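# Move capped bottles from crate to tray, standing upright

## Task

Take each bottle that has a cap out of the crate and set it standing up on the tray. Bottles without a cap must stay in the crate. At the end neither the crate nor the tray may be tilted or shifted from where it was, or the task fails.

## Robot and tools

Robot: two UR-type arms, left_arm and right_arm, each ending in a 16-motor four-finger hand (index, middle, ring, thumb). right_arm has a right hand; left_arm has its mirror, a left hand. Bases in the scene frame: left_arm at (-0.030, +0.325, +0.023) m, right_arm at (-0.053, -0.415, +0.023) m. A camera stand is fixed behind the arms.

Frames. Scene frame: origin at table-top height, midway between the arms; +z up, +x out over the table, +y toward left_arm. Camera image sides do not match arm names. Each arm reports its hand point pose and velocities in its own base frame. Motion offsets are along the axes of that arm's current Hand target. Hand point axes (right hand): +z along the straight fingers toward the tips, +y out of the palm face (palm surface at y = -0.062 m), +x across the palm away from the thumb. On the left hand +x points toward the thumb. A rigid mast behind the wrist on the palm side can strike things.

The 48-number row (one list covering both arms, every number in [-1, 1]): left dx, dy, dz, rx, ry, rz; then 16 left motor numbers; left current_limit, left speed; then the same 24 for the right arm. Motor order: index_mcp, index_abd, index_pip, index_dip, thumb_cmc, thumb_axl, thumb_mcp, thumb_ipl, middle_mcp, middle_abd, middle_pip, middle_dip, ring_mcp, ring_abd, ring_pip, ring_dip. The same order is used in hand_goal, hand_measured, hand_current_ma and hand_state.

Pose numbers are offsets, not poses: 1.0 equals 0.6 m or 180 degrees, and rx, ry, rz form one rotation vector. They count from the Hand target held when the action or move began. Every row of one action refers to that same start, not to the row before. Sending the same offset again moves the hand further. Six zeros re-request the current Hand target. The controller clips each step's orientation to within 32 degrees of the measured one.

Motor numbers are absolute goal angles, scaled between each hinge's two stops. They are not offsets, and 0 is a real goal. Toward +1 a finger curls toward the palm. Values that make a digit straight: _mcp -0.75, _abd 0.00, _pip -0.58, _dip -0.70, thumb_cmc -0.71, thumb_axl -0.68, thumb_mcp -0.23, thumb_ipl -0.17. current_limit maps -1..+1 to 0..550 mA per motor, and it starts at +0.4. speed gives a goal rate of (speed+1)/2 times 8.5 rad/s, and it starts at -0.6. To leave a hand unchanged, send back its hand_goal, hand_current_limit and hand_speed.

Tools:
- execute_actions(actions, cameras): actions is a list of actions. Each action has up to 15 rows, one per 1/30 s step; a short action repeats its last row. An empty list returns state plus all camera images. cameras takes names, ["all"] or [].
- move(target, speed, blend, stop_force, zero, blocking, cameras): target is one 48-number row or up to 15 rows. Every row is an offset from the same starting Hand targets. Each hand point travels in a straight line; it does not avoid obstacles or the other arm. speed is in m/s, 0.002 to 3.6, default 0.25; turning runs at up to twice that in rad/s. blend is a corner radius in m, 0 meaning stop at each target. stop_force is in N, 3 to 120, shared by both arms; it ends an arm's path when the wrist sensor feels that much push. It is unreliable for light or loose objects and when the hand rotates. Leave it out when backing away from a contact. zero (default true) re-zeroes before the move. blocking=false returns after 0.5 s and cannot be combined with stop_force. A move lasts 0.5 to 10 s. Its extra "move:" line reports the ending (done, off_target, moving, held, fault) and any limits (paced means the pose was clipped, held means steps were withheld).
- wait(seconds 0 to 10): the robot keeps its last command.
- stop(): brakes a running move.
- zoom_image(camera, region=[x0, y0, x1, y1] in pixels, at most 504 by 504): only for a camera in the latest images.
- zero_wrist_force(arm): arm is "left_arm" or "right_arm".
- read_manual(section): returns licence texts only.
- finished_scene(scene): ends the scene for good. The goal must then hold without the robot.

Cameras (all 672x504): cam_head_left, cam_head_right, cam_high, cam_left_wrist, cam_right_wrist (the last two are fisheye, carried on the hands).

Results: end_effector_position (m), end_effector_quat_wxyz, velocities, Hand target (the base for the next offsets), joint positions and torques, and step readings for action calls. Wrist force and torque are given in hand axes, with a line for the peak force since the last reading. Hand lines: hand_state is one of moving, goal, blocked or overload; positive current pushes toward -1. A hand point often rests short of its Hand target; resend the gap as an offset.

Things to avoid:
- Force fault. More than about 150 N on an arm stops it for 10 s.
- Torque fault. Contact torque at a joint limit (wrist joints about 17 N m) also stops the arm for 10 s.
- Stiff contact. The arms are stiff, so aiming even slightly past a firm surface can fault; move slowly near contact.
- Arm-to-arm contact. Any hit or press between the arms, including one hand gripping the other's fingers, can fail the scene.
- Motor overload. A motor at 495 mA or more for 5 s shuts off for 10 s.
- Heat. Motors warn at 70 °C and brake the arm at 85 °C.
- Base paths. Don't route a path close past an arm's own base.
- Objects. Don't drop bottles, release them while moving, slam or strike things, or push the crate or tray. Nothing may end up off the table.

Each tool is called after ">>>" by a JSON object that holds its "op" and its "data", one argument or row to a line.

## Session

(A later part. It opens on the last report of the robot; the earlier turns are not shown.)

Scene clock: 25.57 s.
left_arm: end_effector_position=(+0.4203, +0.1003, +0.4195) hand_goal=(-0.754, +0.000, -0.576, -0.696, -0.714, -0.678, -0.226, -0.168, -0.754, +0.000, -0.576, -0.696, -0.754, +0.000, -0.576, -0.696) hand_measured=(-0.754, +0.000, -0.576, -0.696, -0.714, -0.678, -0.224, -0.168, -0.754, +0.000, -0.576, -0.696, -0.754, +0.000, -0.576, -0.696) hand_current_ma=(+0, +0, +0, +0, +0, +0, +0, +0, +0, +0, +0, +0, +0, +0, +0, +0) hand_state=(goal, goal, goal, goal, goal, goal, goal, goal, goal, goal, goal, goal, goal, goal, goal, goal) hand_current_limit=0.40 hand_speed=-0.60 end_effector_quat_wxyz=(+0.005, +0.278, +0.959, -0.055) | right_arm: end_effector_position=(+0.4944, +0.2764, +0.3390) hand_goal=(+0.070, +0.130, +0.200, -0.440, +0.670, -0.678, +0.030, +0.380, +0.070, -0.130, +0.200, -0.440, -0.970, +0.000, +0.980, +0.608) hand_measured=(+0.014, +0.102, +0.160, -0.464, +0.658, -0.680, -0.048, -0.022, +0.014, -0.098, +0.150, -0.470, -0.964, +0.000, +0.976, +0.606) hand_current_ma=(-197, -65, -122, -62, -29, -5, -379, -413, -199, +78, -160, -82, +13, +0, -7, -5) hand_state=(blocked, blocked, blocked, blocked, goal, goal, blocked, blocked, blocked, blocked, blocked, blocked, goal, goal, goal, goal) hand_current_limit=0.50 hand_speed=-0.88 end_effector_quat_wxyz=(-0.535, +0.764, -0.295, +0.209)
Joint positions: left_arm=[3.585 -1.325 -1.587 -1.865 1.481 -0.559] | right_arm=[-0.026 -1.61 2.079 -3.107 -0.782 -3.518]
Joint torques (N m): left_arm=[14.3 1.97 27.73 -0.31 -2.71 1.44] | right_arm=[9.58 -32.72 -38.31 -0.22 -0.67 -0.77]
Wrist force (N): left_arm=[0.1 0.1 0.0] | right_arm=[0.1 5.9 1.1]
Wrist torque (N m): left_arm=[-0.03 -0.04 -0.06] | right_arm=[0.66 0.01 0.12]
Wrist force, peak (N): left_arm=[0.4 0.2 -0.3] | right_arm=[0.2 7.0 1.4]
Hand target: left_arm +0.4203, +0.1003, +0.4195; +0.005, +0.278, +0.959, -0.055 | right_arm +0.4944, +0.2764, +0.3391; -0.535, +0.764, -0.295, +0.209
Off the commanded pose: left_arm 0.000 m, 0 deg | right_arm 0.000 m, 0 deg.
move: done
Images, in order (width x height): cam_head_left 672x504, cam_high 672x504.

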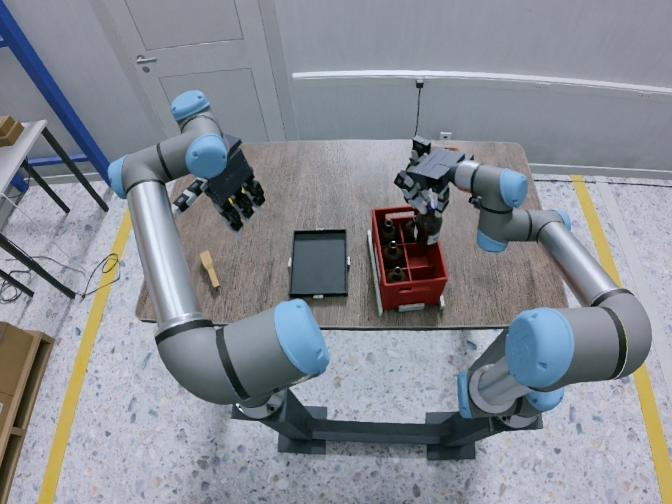

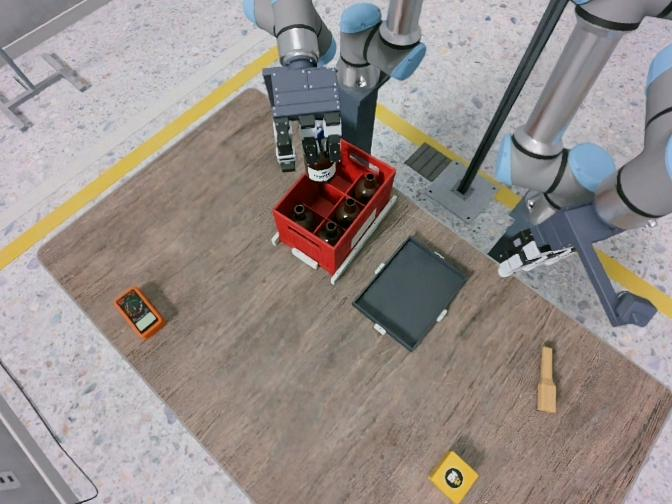

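>>> {"op": "move", "data": {
  "target": [0.1855,0.0723,-0.0652,0,0,0,-0.754,0,-0.576,-0.696,-0.714,-0.678,-0.226,-0.168,-0.754,0,-0.576,-0.696,-0.754,0,-0.576,-0.696,0.4,-0.6, -0.3599,-0.1504,0.4132,0,-0.2096,-0.0763,0.07,0.13,0.2,-0.44,0.671,-0.678,0.03,0.38,0.07,-0.13,0.2,-0.44,-0.97,0,0.98,0.609,0.5,-0.88],
  "speed": 0.2,
  "cameras": ["cam_head_left","cam_high"]
}}

>>> {"op": "zoom_image", "data": {
  "camera": "cam_head_left",
  "region": [240, 120, 400, 320]
}}

>>> {"op": "zoom_image", "data": {
  "camera": "cam_high",
  "region": [330, 180, 520, 380]
}}

Scene clock: 29.43 s.
left_arm: end_effector_position=(+0.3503, +0.2002, +0.4494) hand_goal=(-0.754, +0.000, -0.576, -0.696, -0.714, -0.678, -0.226, -0.168, -0.754, +0.000, -0.576, -0.696, -0.754, +0.000, -0.576, -0.696) hand_measured=(-0.754, +0.000, -0.576, -0.696, -0.714, -0.678, -0.224, -0.168, -0.754, +0.000, -0.576, -0.696, -0.754, +0.000, -0.576, -0.696) hand_current_ma=(+0, +0, +0, +0, +0, +0, +0, +0, +0, +0, +0, +0, +0, +0, +0, +0) hand_state=(goal, goal, goal, goal, goal, goal, goal, goal, goal, goal, goal, goal, goal, goal, goal, goal) hand_current_limit=0.40 hand_speed=-0.60 end_effector_quat_wxyz=(+0.005, +0.278, +0.959, -0.055) | right_arm: end_effector_position=(+0.5130, +0.6168, +0.3387) hand_goal=(+0.070, +0.130, +0.200, -0.440, +0.670, -0.678, +0.030, +0.380, +0.070, -0.130, +0.200, -0.440, -0.970, +0.000, +0.980, +0.608) hand_measured=(+0.006, +0.098, +0.158, -0.464, +0.654, -0.682, -0.054, +0.008, +0.008, -0.092, +0.150, -0.466, -0.964, +0.000, +0.976, +0.606) hand_current_ma=(-232, -77, -131, -64, -41, -8, -412, -413, -223, +94, -161, -72, +13, +0, -7, -5) hand_state=(blocked, blocked, blocked, blocked, goal, goal, blocked, blocked, blocked, blocked, blocked, blocked, goal, goal, goal, goal) hand_current_limit=0.50 hand_speed=-0.88 end_effector_quat_wxyz=(-0.573, +0.819, -0.015, +0.013)
Joint positions: left_arm=[3.93 -1.244 -1.556 -2.004 1.509 -0.214] | right_arm=[0.486 -0.998 1.264 -2.78 -0.624 -3.678]
Joint torques (N m): left_arm=[13.52 17.61 27.17 -0.46 2.67 1.91] | right_arm=[9.34 -42.95 -41.76 0.22 3.8 -1.3]
Wrist force (N): left_arm=[0.1 0.1 -0.3] | right_arm=[0.2 6.1 1.2]
Wrist torque (N m): left_arm=[0.01 -0.03 -0.09] | right_arm=[0.66 -0.02 0.13]
Wrist force, peak (N): left_arm=[0.6 0.3 -0.3] | right_arm=[0.7 7.1 1.6]
Hand target: left_arm +0.3503, +0.2003, +0.4494; +0.005, +0.278, +0.959, -0.055 | right_arm +0.5130, +0.6168, +0.3387; -0.573, +0.819, -0.015, +0.013
Off the commanded pose: left_arm 0.000 m, 0 deg | right_arm 0.000 m, 0 deg.
move: done
Images, in order (width x height): cam_head_left 672x504, cam_high 672x504.

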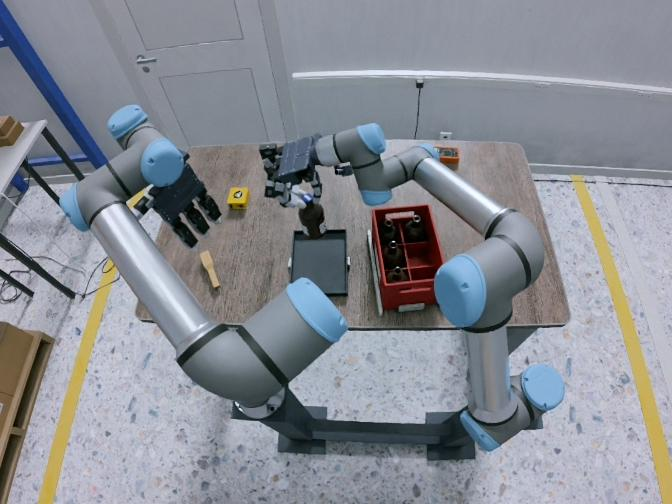

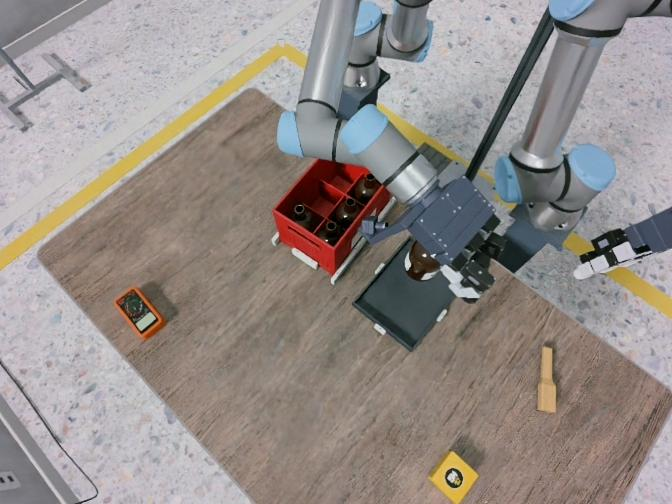

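Scaled by 2.520 from the camera's 672x504 image, which has a finer 960x720 frame.

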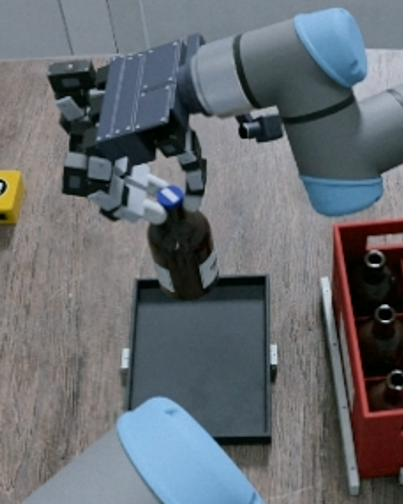

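Scaled by 2.520 from the camera's 672x504 image, which has a finer 960x720 frame.

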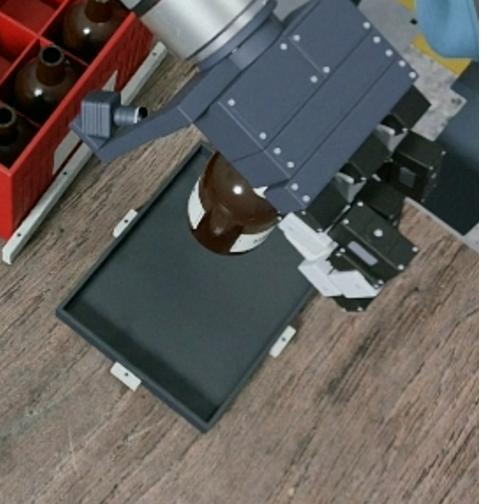

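>>> {"op": "move", "data": {
  "target": [0,0,0,0,0,0,-0.754,0,-0.576,-0.696,-0.714,-0.678,-0.226,-0.168,-0.754,0,-0.576,-0.696,-0.754,0,-0.576,-0.696,0.4,-0.6, 0.005,0.2584,0.0941,0,0,0,0.07,0.13,0.2,-0.44,0.671,-0.678,0.03,0.38,0.07,-0.13,0.2,-0.44,-0.97,0,0.98,0.609,0.5,-0.88],
  "speed": 0.12,
  "cameras": ["cam_head_left"]
}}

>>> {"op": "zoom_image", "data": {
  "camera": "cam_head_left",
  "region": [260, 150, 410, 320]
}}

>>> {"op": "move", "data": {
  "target": [0,0,0,0,0,0,-0.754,0,-0.576,-0.696,-0.714,-0.678,-0.226,-0.168,-0.754,0,-0.576,-0.696,-0.754,0,-0.576,-0.696,0.4,-0.6, 0,0.055,0.02,0,0,0,0.07,0.13,0.2,-0.44,0.671,-0.678,0.03,0.38,0.07,-0.13,0.2,-0.44,-0.97,0,0.98,0.609,0.5,-0.88],
  "speed": 0.02,
  "stop_force": 4,
  "cameras": []
}}

Scene clock: 31.83 s.
left_arm: end_effector_position=(+0.3503, +0.2003, +0.4494) hand_goal=(-0.754, +0.000, -0.576, -0.696, -0.714, -0.678, -0.226, -0.168, -0.754, +0.000, -0.576, -0.696, -0.754, +0.000, -0.576, -0.696) hand_measured=(-0.754, +0.000, -0.576, -0.696, -0.714, -0.678, -0.224, -0.168, -0.754, +0.000, -0.576, -0.696, -0.754, +0.000, -0.576, -0.696) hand_current_ma=(+0, +0, +0, +0, +0, +0, +0, +0, +0, +0, +0, +0, +0, +0, +0, +0) hand_state=(goal, goal, goal, goal, goal, goal, goal, goal, goal, goal, goal, goal, goal, goal, goal, goal) hand_current_limit=0.40 hand_speed=-0.60 end_effector_quat_wxyz=(+0.005, +0.278, +0.959, -0.055) | right_arm: end_effector_position=(+0.5166, +0.6165, +0.1739) hand_goal=(+0.070, +0.130, +0.200, -0.440, +0.670, -0.678, +0.030, +0.380, +0.070, -0.130, +0.200, -0.440, -0.970, +0.000, +0.980, +0.608) hand_measured=(+0.006, +0.098, +0.158, -0.464, +0.654, -0.682, -0.054, +0.008, +0.008, -0.092, +0.150, -0.466, -0.964, +0.000, +0.976, +0.606) hand_current_ma=(-232, -77, -131, -64, -41, -8, -412, -412, -223, +94, -161, -72, +13, +0, -7, -5) hand_state=(blocked, blocked, blocked, blocked, goal, goal, blocked, blocked, blocked, blocked, blocked, blocked, goal, goal, goal, goal) hand_current_limit=0.50 hand_speed=-0.88 end_effector_quat_wxyz=(-0.573, +0.819, -0.015, +0.013)
Joint positions: left_arm=[3.93 -1.244 -1.556 -2.004 1.509 -0.214] | right_arm=[0.483 -0.825 1.429 -3.115 -0.621 -3.681]
Joint torques (N m): left_arm=[15.72 17.69 26.72 -0.48 2.53 1.69] | right_arm=[-10.38 -45.99 -9.08 -5.95 3.55 0.87]
Wrist force (N): left_arm=[0.3 0.1 -0.4] | right_arm=[0.1 6.2 1.6]
Wrist torque (N m): left_arm=[-0.01 -0.05 -0.08] | right_arm=[0.63 -0.01 0.11]
Wrist force, peak (N): left_arm=[0.4 0.3 -0.4] | right_arm=[0.1 7.3 2.0]
Hand target: left_arm +0.3503, +0.2003, +0.4494; +0.005, +0.278, +0.959, -0.055 | right_arm +0.5167, +0.6165, +0.1737; -0.573, +0.819, -0.015, +0.013
Off the commanded pose: left_arm 0.000 m, 0 deg | right_arm 0.000 m, 0 deg.
move: done
Images, in order (width x height): cam_head_left 672x504.

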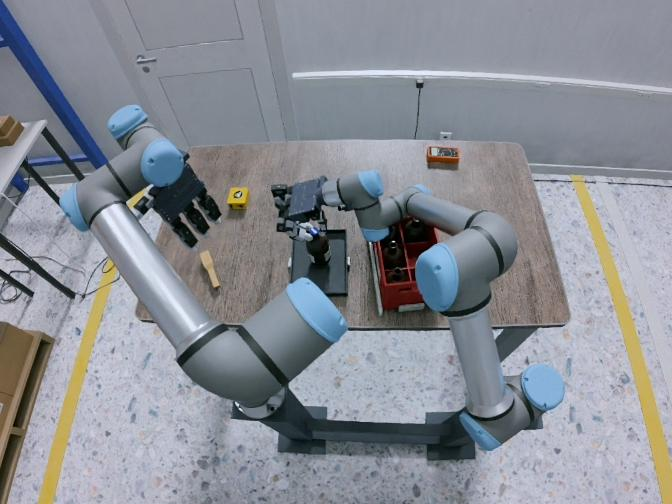

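Scaled by 2.965 from the camera's 672x504 image, which has a finer 960x720 frame.

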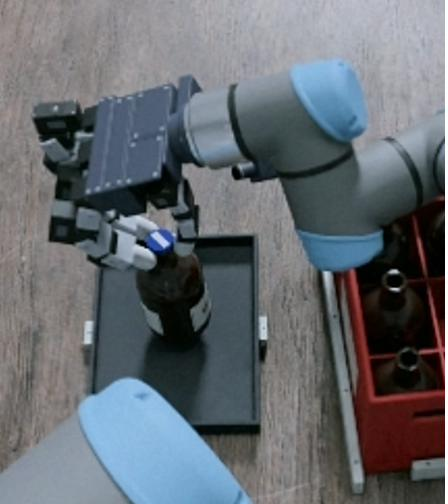

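Scene clock: 34.00 s.
left_arm: end_effector_position=(+0.3503, +0.2003, +0.4494) hand_goal=(-0.754, +0.000, -0.576, -0.696, -0.714, -0.678, -0.226, -0.168, -0.754, +0.000, -0.576, -0.696, -0.754, +0.000, -0.576, -0.696) hand_measured=(-0.754, +0.000, -0.576, -0.696, -0.714, -0.678, -0.224, -0.168, -0.754, +0.000, -0.576, -0.696, -0.754, +0.000, -0.576, -0.696) hand_current_ma=(+0, +0, +0, +0, +0, +0, +0, +0, +0, +0, +0, +0, +0, +0, +0, +0) hand_state=(goal, goal, goal, goal, goal, goal, goal, goal, goal, goal, goal, goal, goal, goal, goal, goal) hand_current_limit=0.40 hand_speed=-0.60 end_effector_quat_wxyz=(+0.005, +0.278, +0.959, -0.055) | right_arm: end_effector_position=(+0.5167, +0.6165, +0.1575) hand_goal=(+0.070, +0.130, +0.200, -0.440, +0.670, -0.678, +0.030, +0.380, +0.070, -0.130, +0.200, -0.440, -0.970, +0.000, +0.980, +0.608) hand_measured=(+0.006, +0.098, +0.158, -0.462, +0.654, -0.682, -0.068, +0.032, +0.008, -0.092, +0.150, -0.466, -0.964, +0.000, +0.976, +0.606) hand_current_ma=(-232, -77, -126, -58, -41, -8, -412, -413, -223, +94, -157, -68, +13, +0, -7, -5) hand_state=(blocked, blocked, blocked, blocked, goal, goal, blocked, blocked, blocked, blocked, blocked, blocked, goal, goal, goal, goal) hand_current_limit=0.50 hand_speed=-0.88 end_effector_quat_wxyz=(-0.573, +0.819, -0.015, +0.013)
Joint positions: left_arm=[3.93 -1.244 -1.556 -2.004 1.509 -0.214] | right_arm=[0.483 -0.803 1.437 -3.146 -0.621 -3.682]
Joint torques (N m): left_arm=[14.35 17.87 26.41 -0.53 2.31 1.69] | right_arm=[-5.99 -67.14 -37.2 -0.09 -0.25 -0.07]
Wrist force (N): left_arm=[0.1 0.1 0.0] | right_arm=[0.0 6.3 1.9]
Wrist torque (N m): left_arm=[-0.02 -0.02 -0.09] | right_arm=[0.64 -0.02 0.11]
Wrist force, peak (N): left_arm=[0.1 0.3 -0.4] | right_arm=[-0.1 6.8 1.8]
Hand target: left_arm +0.3503, +0.2003, +0.4494; +0.005, +0.278, +0.959, -0.055 | right_arm +0.5167, +0.6165, +0.1575; -0.573, +0.819, -0.015, +0.013 (not the last commanded pose)
Off the commanded pose: left_arm 0.000 m, 0 deg | right_arm 0.019 m, 0 deg.
move: contact (right_arm)
No camera images: "cameras" was empty.

>>> {"op": "move", "data": {
  "target": [0,0,0,0,0,0,-0.754,0,-0.576,-0.696,-0.714,-0.678,-0.226,-0.168,-0.754,0,-0.576,-0.696,-0.754,0,-0.576,-0.696,0.4,-0.6, 0,0.0066,0.0024,0,0,0,0.07,0.13,0.2,-0.44,0.671,-0.678,0.03,0.38,0.07,-0.13,0.2,-0.44,-0.97,0,0.98,0.609,0.5,-0.88],
  "speed": 0.01,
  "cameras": ["cam_head_left"]
}}

>>> {"op": "zoom_image", "data": {
  "camera": "cam_head_left",
  "region": [260, 150, 410, 320]
}}

Scene clock: 35.20 s.
left_arm: end_effector_position=(+0.3503, +0.2003, +0.4494) hand_goal=(-0.754, +0.000, -0.576, -0.696, -0.714, -0.678, -0.226, -0.168, -0.754, +0.000, -0.576, -0.696, -0.754, +0.000, -0.576, -0.696) hand_measured=(-0.754, +0.000, -0.576, -0.696, -0.714, -0.678, -0.224, -0.168, -0.754, +0.000, -0.576, -0.696, -0.754, +0.000, -0.576, -0.696) hand_current_ma=(+0, +0, +0, +0, +0, +0, +0, +0, +0, +0, +0, +0, +0, +0, +0, +0) hand_state=(goal, goal, goal, goal, goal, goal, goal, goal, goal, goal, goal, goal, goal, goal, goal, goal) hand_current_limit=0.40 hand_speed=-0.60 end_effector_quat_wxyz=(+0.005, +0.278, +0.959, -0.055) | right_arm: end_effector_position=(+0.5167, +0.6165, +0.1533) hand_goal=(+0.070, +0.130, +0.200, -0.440, +0.670, -0.678, +0.030, +0.380, +0.070, -0.130, +0.200, -0.440, -0.970, +0.000, +0.980, +0.608) hand_measured=(+0.006, +0.098, +0.184, -0.442, +0.654, -0.682, -0.146, +0.150, +0.008, -0.092, +0.176, -0.446, -0.964, +0.000, +0.976, +0.606) hand_current_ma=(-232, -77, -41, -4, -41, -8, -413, -412, -223, +94, -66, -13, +13, +0, -7, -5) hand_state=(blocked, blocked, goal, goal, goal, goal, blocked, blocked, blocked, blocked, blocked, goal, goal, goal, goal, goal) hand_current_limit=0.50 hand_speed=-0.88 end_effector_quat_wxyz=(-0.573, +0.819, -0.015, +0.013)
Joint positions: left_arm=[3.93 -1.244 -1.556 -2.004 1.509 -0.214] | right_arm=[0.483 -0.797 1.439 -3.153 -0.621 -3.682]
Joint torques (N m): left_arm=[14.25 18.14 26.71 -0.6 2.14 1.83] | right_arm=[-5.92 -40.7 -6.62 -4.75 0.44 -0.52]
Wrist force (N): left_arm=[0.1 0.1 -0.1] | right_arm=[-0.8 -1.3 -1.7]
Wrist torque (N m): left_arm=[-0.03 -0.02 -0.09] | right_arm=[0.28 0.03 0.12]
Wrist force, peak (N): left_arm=[0.3 0.4 -0.3] | right_arm=[-0.1 6.4 1.8]
Hand target: left_arm +0.3503, +0.2003, +0.4494; +0.005, +0.278, +0.959, -0.055 | right_arm +0.5167, +0.6165, +0.1532; -0.573, +0.819, -0.015, +0.013
Off the commanded pose: left_arm 0.000 m, 0 deg | right_arm 0.000 m, 0 deg.
move: done
Images, in order (width x height): cam_head_left 672x504.

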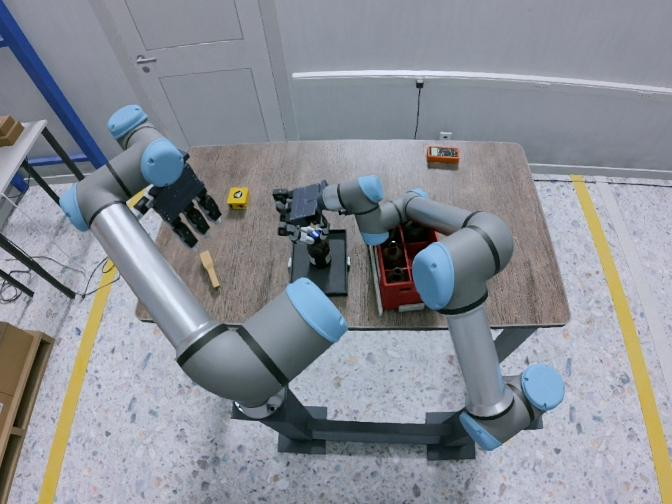

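Scaled by 2.965 from the camera's 672x504 image, which has a finer 960x720 frame.

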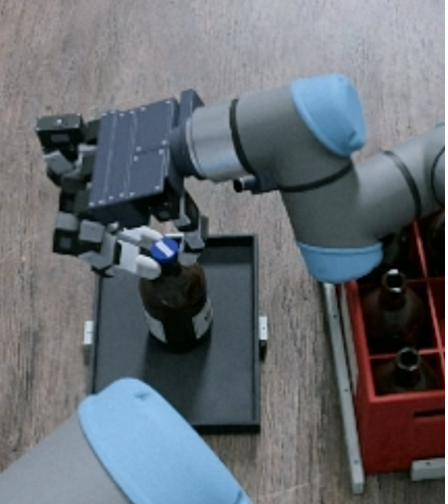

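Seated. Release.

>>> {"op": "move", "data": {
  "target": [
    [0,0,0,0,0,0,-0.754,0,-0.576,-0.696,-0.714,-0.678,-0.226,-0.168,-0.754,0,-0.576,-0.696,-0.754,0,-0.576,-0.696,0.4,-0.6, 0,0,0,0,0,0,-0.005,0.10,0.18,-0.445,0.66,-0.678,-0.16,0.14,-0.005,-0.09,0.175,-0.45,-0.97,0,0.98,0.609,0.3,-0.93],
    [0,0,0,0,0,0,-0.754,0,-0.576,-0.696,-0.714,-0.678,-0.226,-0.168,-0.754,0,-0.576,-0.696,-0.754,0,-0.576,-0.696,0.4,-0.6, 0,0,0,0,0,0,-0.015,0.10,0.18,-0.445,0.66,-0.678,-0.2,-0.3,-0.015,-0.09,0.175,-0.45,-0.97,0,0.98,0.609,0.3,-0.86]
  ],
  "speed": 0.02,
  "cameras": ["cam_head_left"]
}}

>>> {"op": "zoom_image", "data": {
  "camera": "cam_head_left",
  "region": [260, 150, 410, 320]
}}

Scene clock: 37.70 s.
left_arm: end_effector_position=(+0.3503, +0.2003, +0.4494) hand_goal=(-0.754, +0.000, -0.576, -0.696, -0.714, -0.678, -0.226, -0.168, -0.754, +0.000, -0.576, -0.696, -0.754, +0.000, -0.576, -0.696) hand_measured=(-0.754, +0.000, -0.576, -0.696, -0.714, -0.678, -0.224, -0.168, -0.754, +0.000, -0.576, -0.696, -0.754, +0.000, -0.576, -0.696) hand_current_ma=(+0, +0, +0, +0, +0, +0, +0, +0, +0, +0, +0, +0, +0, +0, +0, +0) hand_state=(goal, goal, goal, goal, goal, goal, goal, goal, goal, goal, goal, goal, goal, goal, goal, goal) hand_current_limit=0.40 hand_speed=-0.60 end_effector_quat_wxyz=(+0.005, +0.278, +0.959, -0.055) | right_arm: end_effector_position=(+0.5167, +0.6165, +0.1532) hand_goal=(-0.016, +0.100, +0.180, -0.446, +0.660, -0.678, -0.200, -0.300, -0.016, -0.090, +0.174, -0.450, -0.970, +0.000, +0.980, +0.608) hand_measured=(-0.010, +0.096, +0.178, -0.444, +0.656, -0.680, -0.196, -0.296, -0.010, -0.086, +0.172, -0.448, -0.964, +0.000, +0.976, +0.606) hand_current_ma=(+14, -6, -1, +4, -6, -5, +10, +7, +11, +6, -5, +3, +13, +0, -7, -5) hand_state=(goal, goal, goal, goal, goal, goal, goal, goal, goal, goal, goal, goal, goal, goal, goal, goal) hand_current_limit=0.30 hand_speed=-0.86 end_effector_quat_wxyz=(-0.573, +0.819, -0.015, +0.013)
Joint positions: left_arm=[3.93 -1.244 -1.556 -2.004 1.509 -0.214] | right_arm=[0.483 -0.797 1.439 -3.153 -0.621 -3.682]
Joint torques (N m): left_arm=[15.62 17.81 27.25 -0.56 1.94 1.79] | right_arm=[-9.99 -49.24 -11.44 -4.84 2.51 0.98]
Wrist force (N): left_arm=[0.2 0.3 -0.4] | right_arm=[-0.4 0.6 -0.3]
Wrist torque (N m): left_arm=[0.03 -0.04 -0.08] | right_arm=[0.32 0.04 0.08]
Wrist force, peak (N): left_arm=[0.4 0.3 -0.4] | right_arm=[-1.0 -1.2 -1.7]
Hand target: left_arm +0.3503, +0.2003, +0.4494; +0.005, +0.278, +0.959, -0.055 | right_arm +0.5167, +0.6165, +0.1532; -0.573, +0.819, -0.015, +0.013
Off the commanded pose: left_arm 0.000 m, 0 deg | right_arm 0.000 m, 0 deg.
move: done
Images, in order (width x height): cam_head_left 672x504.

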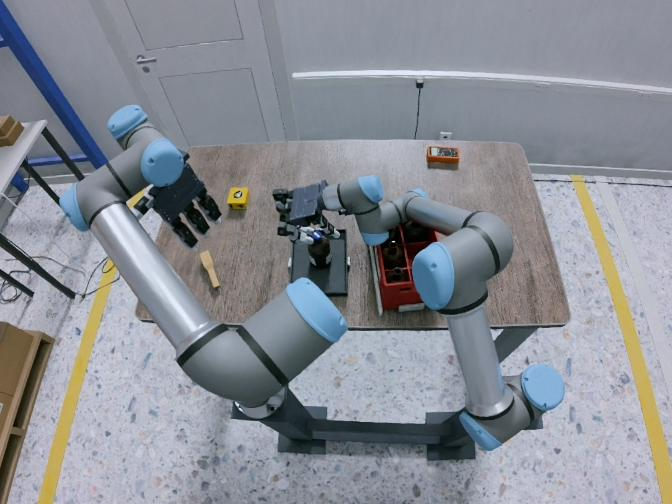

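Scaled by 2.965 from the camera's 672x504 image, which has a finer 960x720 frame.

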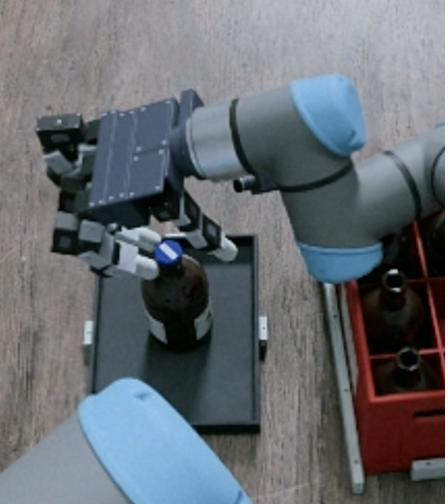

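>>> {"op": "move", "data": {
  "target": [
    [0,0,0,0,0,0,-0.754,0,-0.576,-0.696,-0.714,-0.678,-0.226,-0.168,-0.754,0,-0.576,-0.696,-0.754,0,-0.576,-0.696,0.4,-0.6, 0,0,0,0,0,0,-0.45,0.0,0.15,-0.45,0.66,-0.678,-0.25,-0.3,-0.45,0,0.17,-0.45,-0.97,0,0.98,0.608,0.3,-0.8],
    [0,0,0,0,0,0,-0.754,0,-0.576,-0.696,-0.714,-0.678,-0.226,-0.168,-0.754,0,-0.576,-0.696,-0.754,0,-0.576,-0.696,0.4,-0.6, 0,-0.235,-0.0855,0,0,0,-0.45,0,0.15,-0.45,0.66,-0.678,-0.25,-0.3,-0.45,0,0.17,-0.45,-0.97,0,0.98,0.608,0.3,-0.8]
  ],
  "speed": [0.02,0.12],
  "cameras": ["cam_head_left","cam_head_right","cam_high"]
}}

>>> {"op": "zoom_image", "data": {
  "camera": "cam_head_left",
  "region": [260, 150, 460, 330]
}}

>>> {"op": "zoom_image", "data": {
  "camera": "cam_high",
  "region": [250, 140, 500, 360]
}}

Scene clock: 40.93 s.
left_arm: end_effector_position=(+0.3503, +0.2003, +0.4494) hand_goal=(-0.754, +0.000, -0.576, -0.696, -0.714, -0.678, -0.226, -0.168, -0.754, +0.000, -0.576, -0.696, -0.754, +0.000, -0.576, -0.696) hand_measured=(-0.754, +0.000, -0.576, -0.696, -0.714, -0.678, -0.224, -0.168, -0.754, +0.000, -0.576, -0.696, -0.754, +0.000, -0.576, -0.696) hand_current_ma=(+0, +0, +0, +0, +0, +0, +0, +0, +0, +0, +0, +0, +0, +0, +0, +0) hand_state=(goal, goal, goal, goal, goal, goal, goal, goal, goal, goal, goal, goal, goal, goal, goal, goal) hand_current_limit=0.40 hand_speed=-0.60 end_effector_quat_wxyz=(+0.005, +0.278, +0.959, -0.055) | right_arm: end_effector_position=(+0.5161, +0.6167, +0.3032) hand_goal=(-0.450, +0.000, +0.150, -0.450, +0.660, -0.678, -0.250, -0.300, -0.450, +0.000, +0.170, -0.450, -0.970, +0.000, +0.980, +0.608) hand_measured=(-0.434, +0.004, +0.152, -0.448, +0.656, -0.680, -0.244, -0.296, -0.436, -0.004, +0.170, -0.448, -0.964, +0.000, +0.976, +0.606) hand_current_ma=(+43, +5, +2, +4, -6, -5, +18, +7, +35, -4, +1, +3, +13, +0, -7, -5) hand_state=(goal, goal, goal, goal, goal, goal, goal, goal, goal, goal, goal, goal, goal, goal, goal, goal) hand_current_limit=0.30 hand_speed=-0.80 end_effector_quat_wxyz=(-0.573, +0.819, -0.015, +0.013)
Joint positions: left_arm=[3.93 -1.244 -1.556 -2.004 1.509 -0.214] | right_arm=[0.484 -0.967 1.308 -2.852 -0.622 -3.681]
Joint torques (N m): left_arm=[14.14 17.61 27.16 -0.49 1.74 1.73] | right_arm=[9.46 -59.41 -36.75 0.29 -0.76 -0.64]
Wrist force (N): left_arm=[0.2 0.1 -0.3] | right_arm=[0.1 0.7 -0.3]
Wrist torque (N m): left_arm=[0.00 -0.03 -0.09] | right_arm=[0.30 -0.02 0.13]
Wrist force, peak (N): left_arm=[0.4 0.4 -0.2] | right_arm=[-0.1 1.6 0.0]
Hand target: left_arm +0.3503, +0.2003, +0.4494; +0.005, +0.278, +0.959, -0.055 | right_arm +0.5161, +0.6167, +0.3033; -0.573, +0.819, -0.015, +0.013
Off the commanded pose: left_arm 0.000 m, 0 deg | right_arm 0.000 m, 0 deg.
move: done
Images, in order (width x height): cam_head_left 672x504, cam_head_right 672x504, cam_high 672x504.

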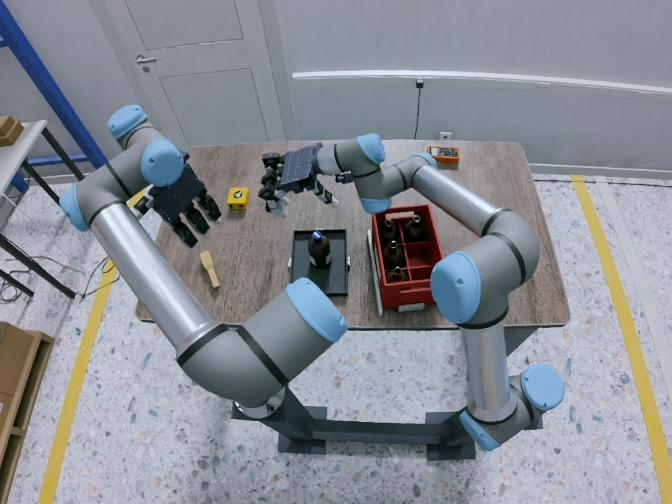

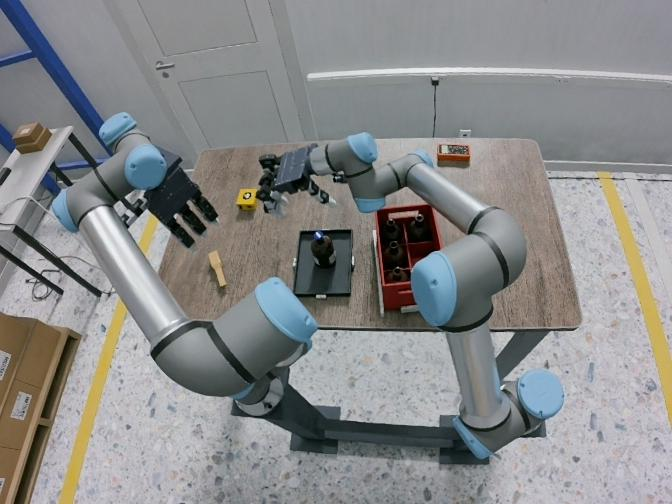

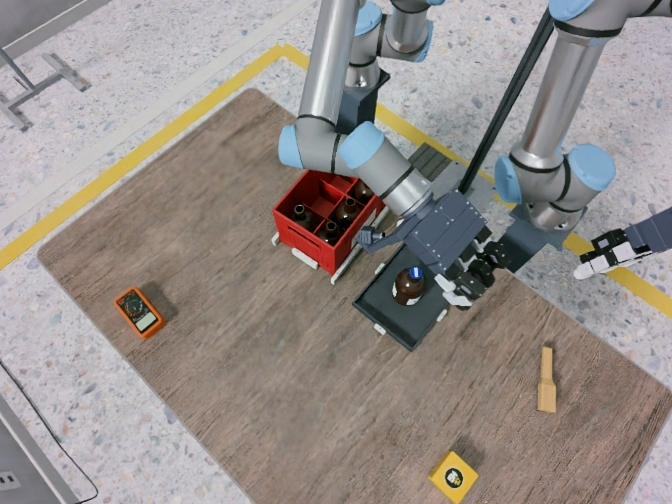

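Scaled by 2.520 from the camera's 672x504 image, which has a finer 960x720 frame.

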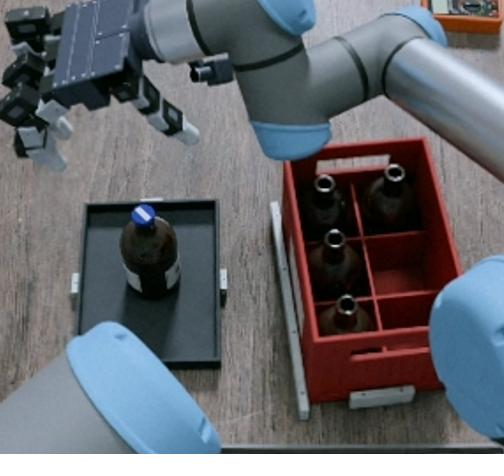

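Scaled by 2.016 from the camera's 672x504 image, which has a finer 960x720 frame.

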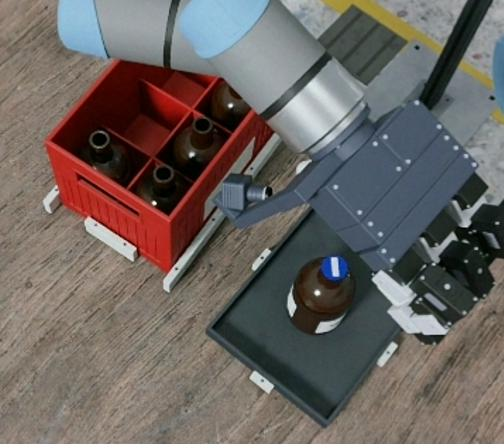

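>>> {"op": "finished_scene", "data": {
  "scene": 3
}}

The scene is finished: the task was done.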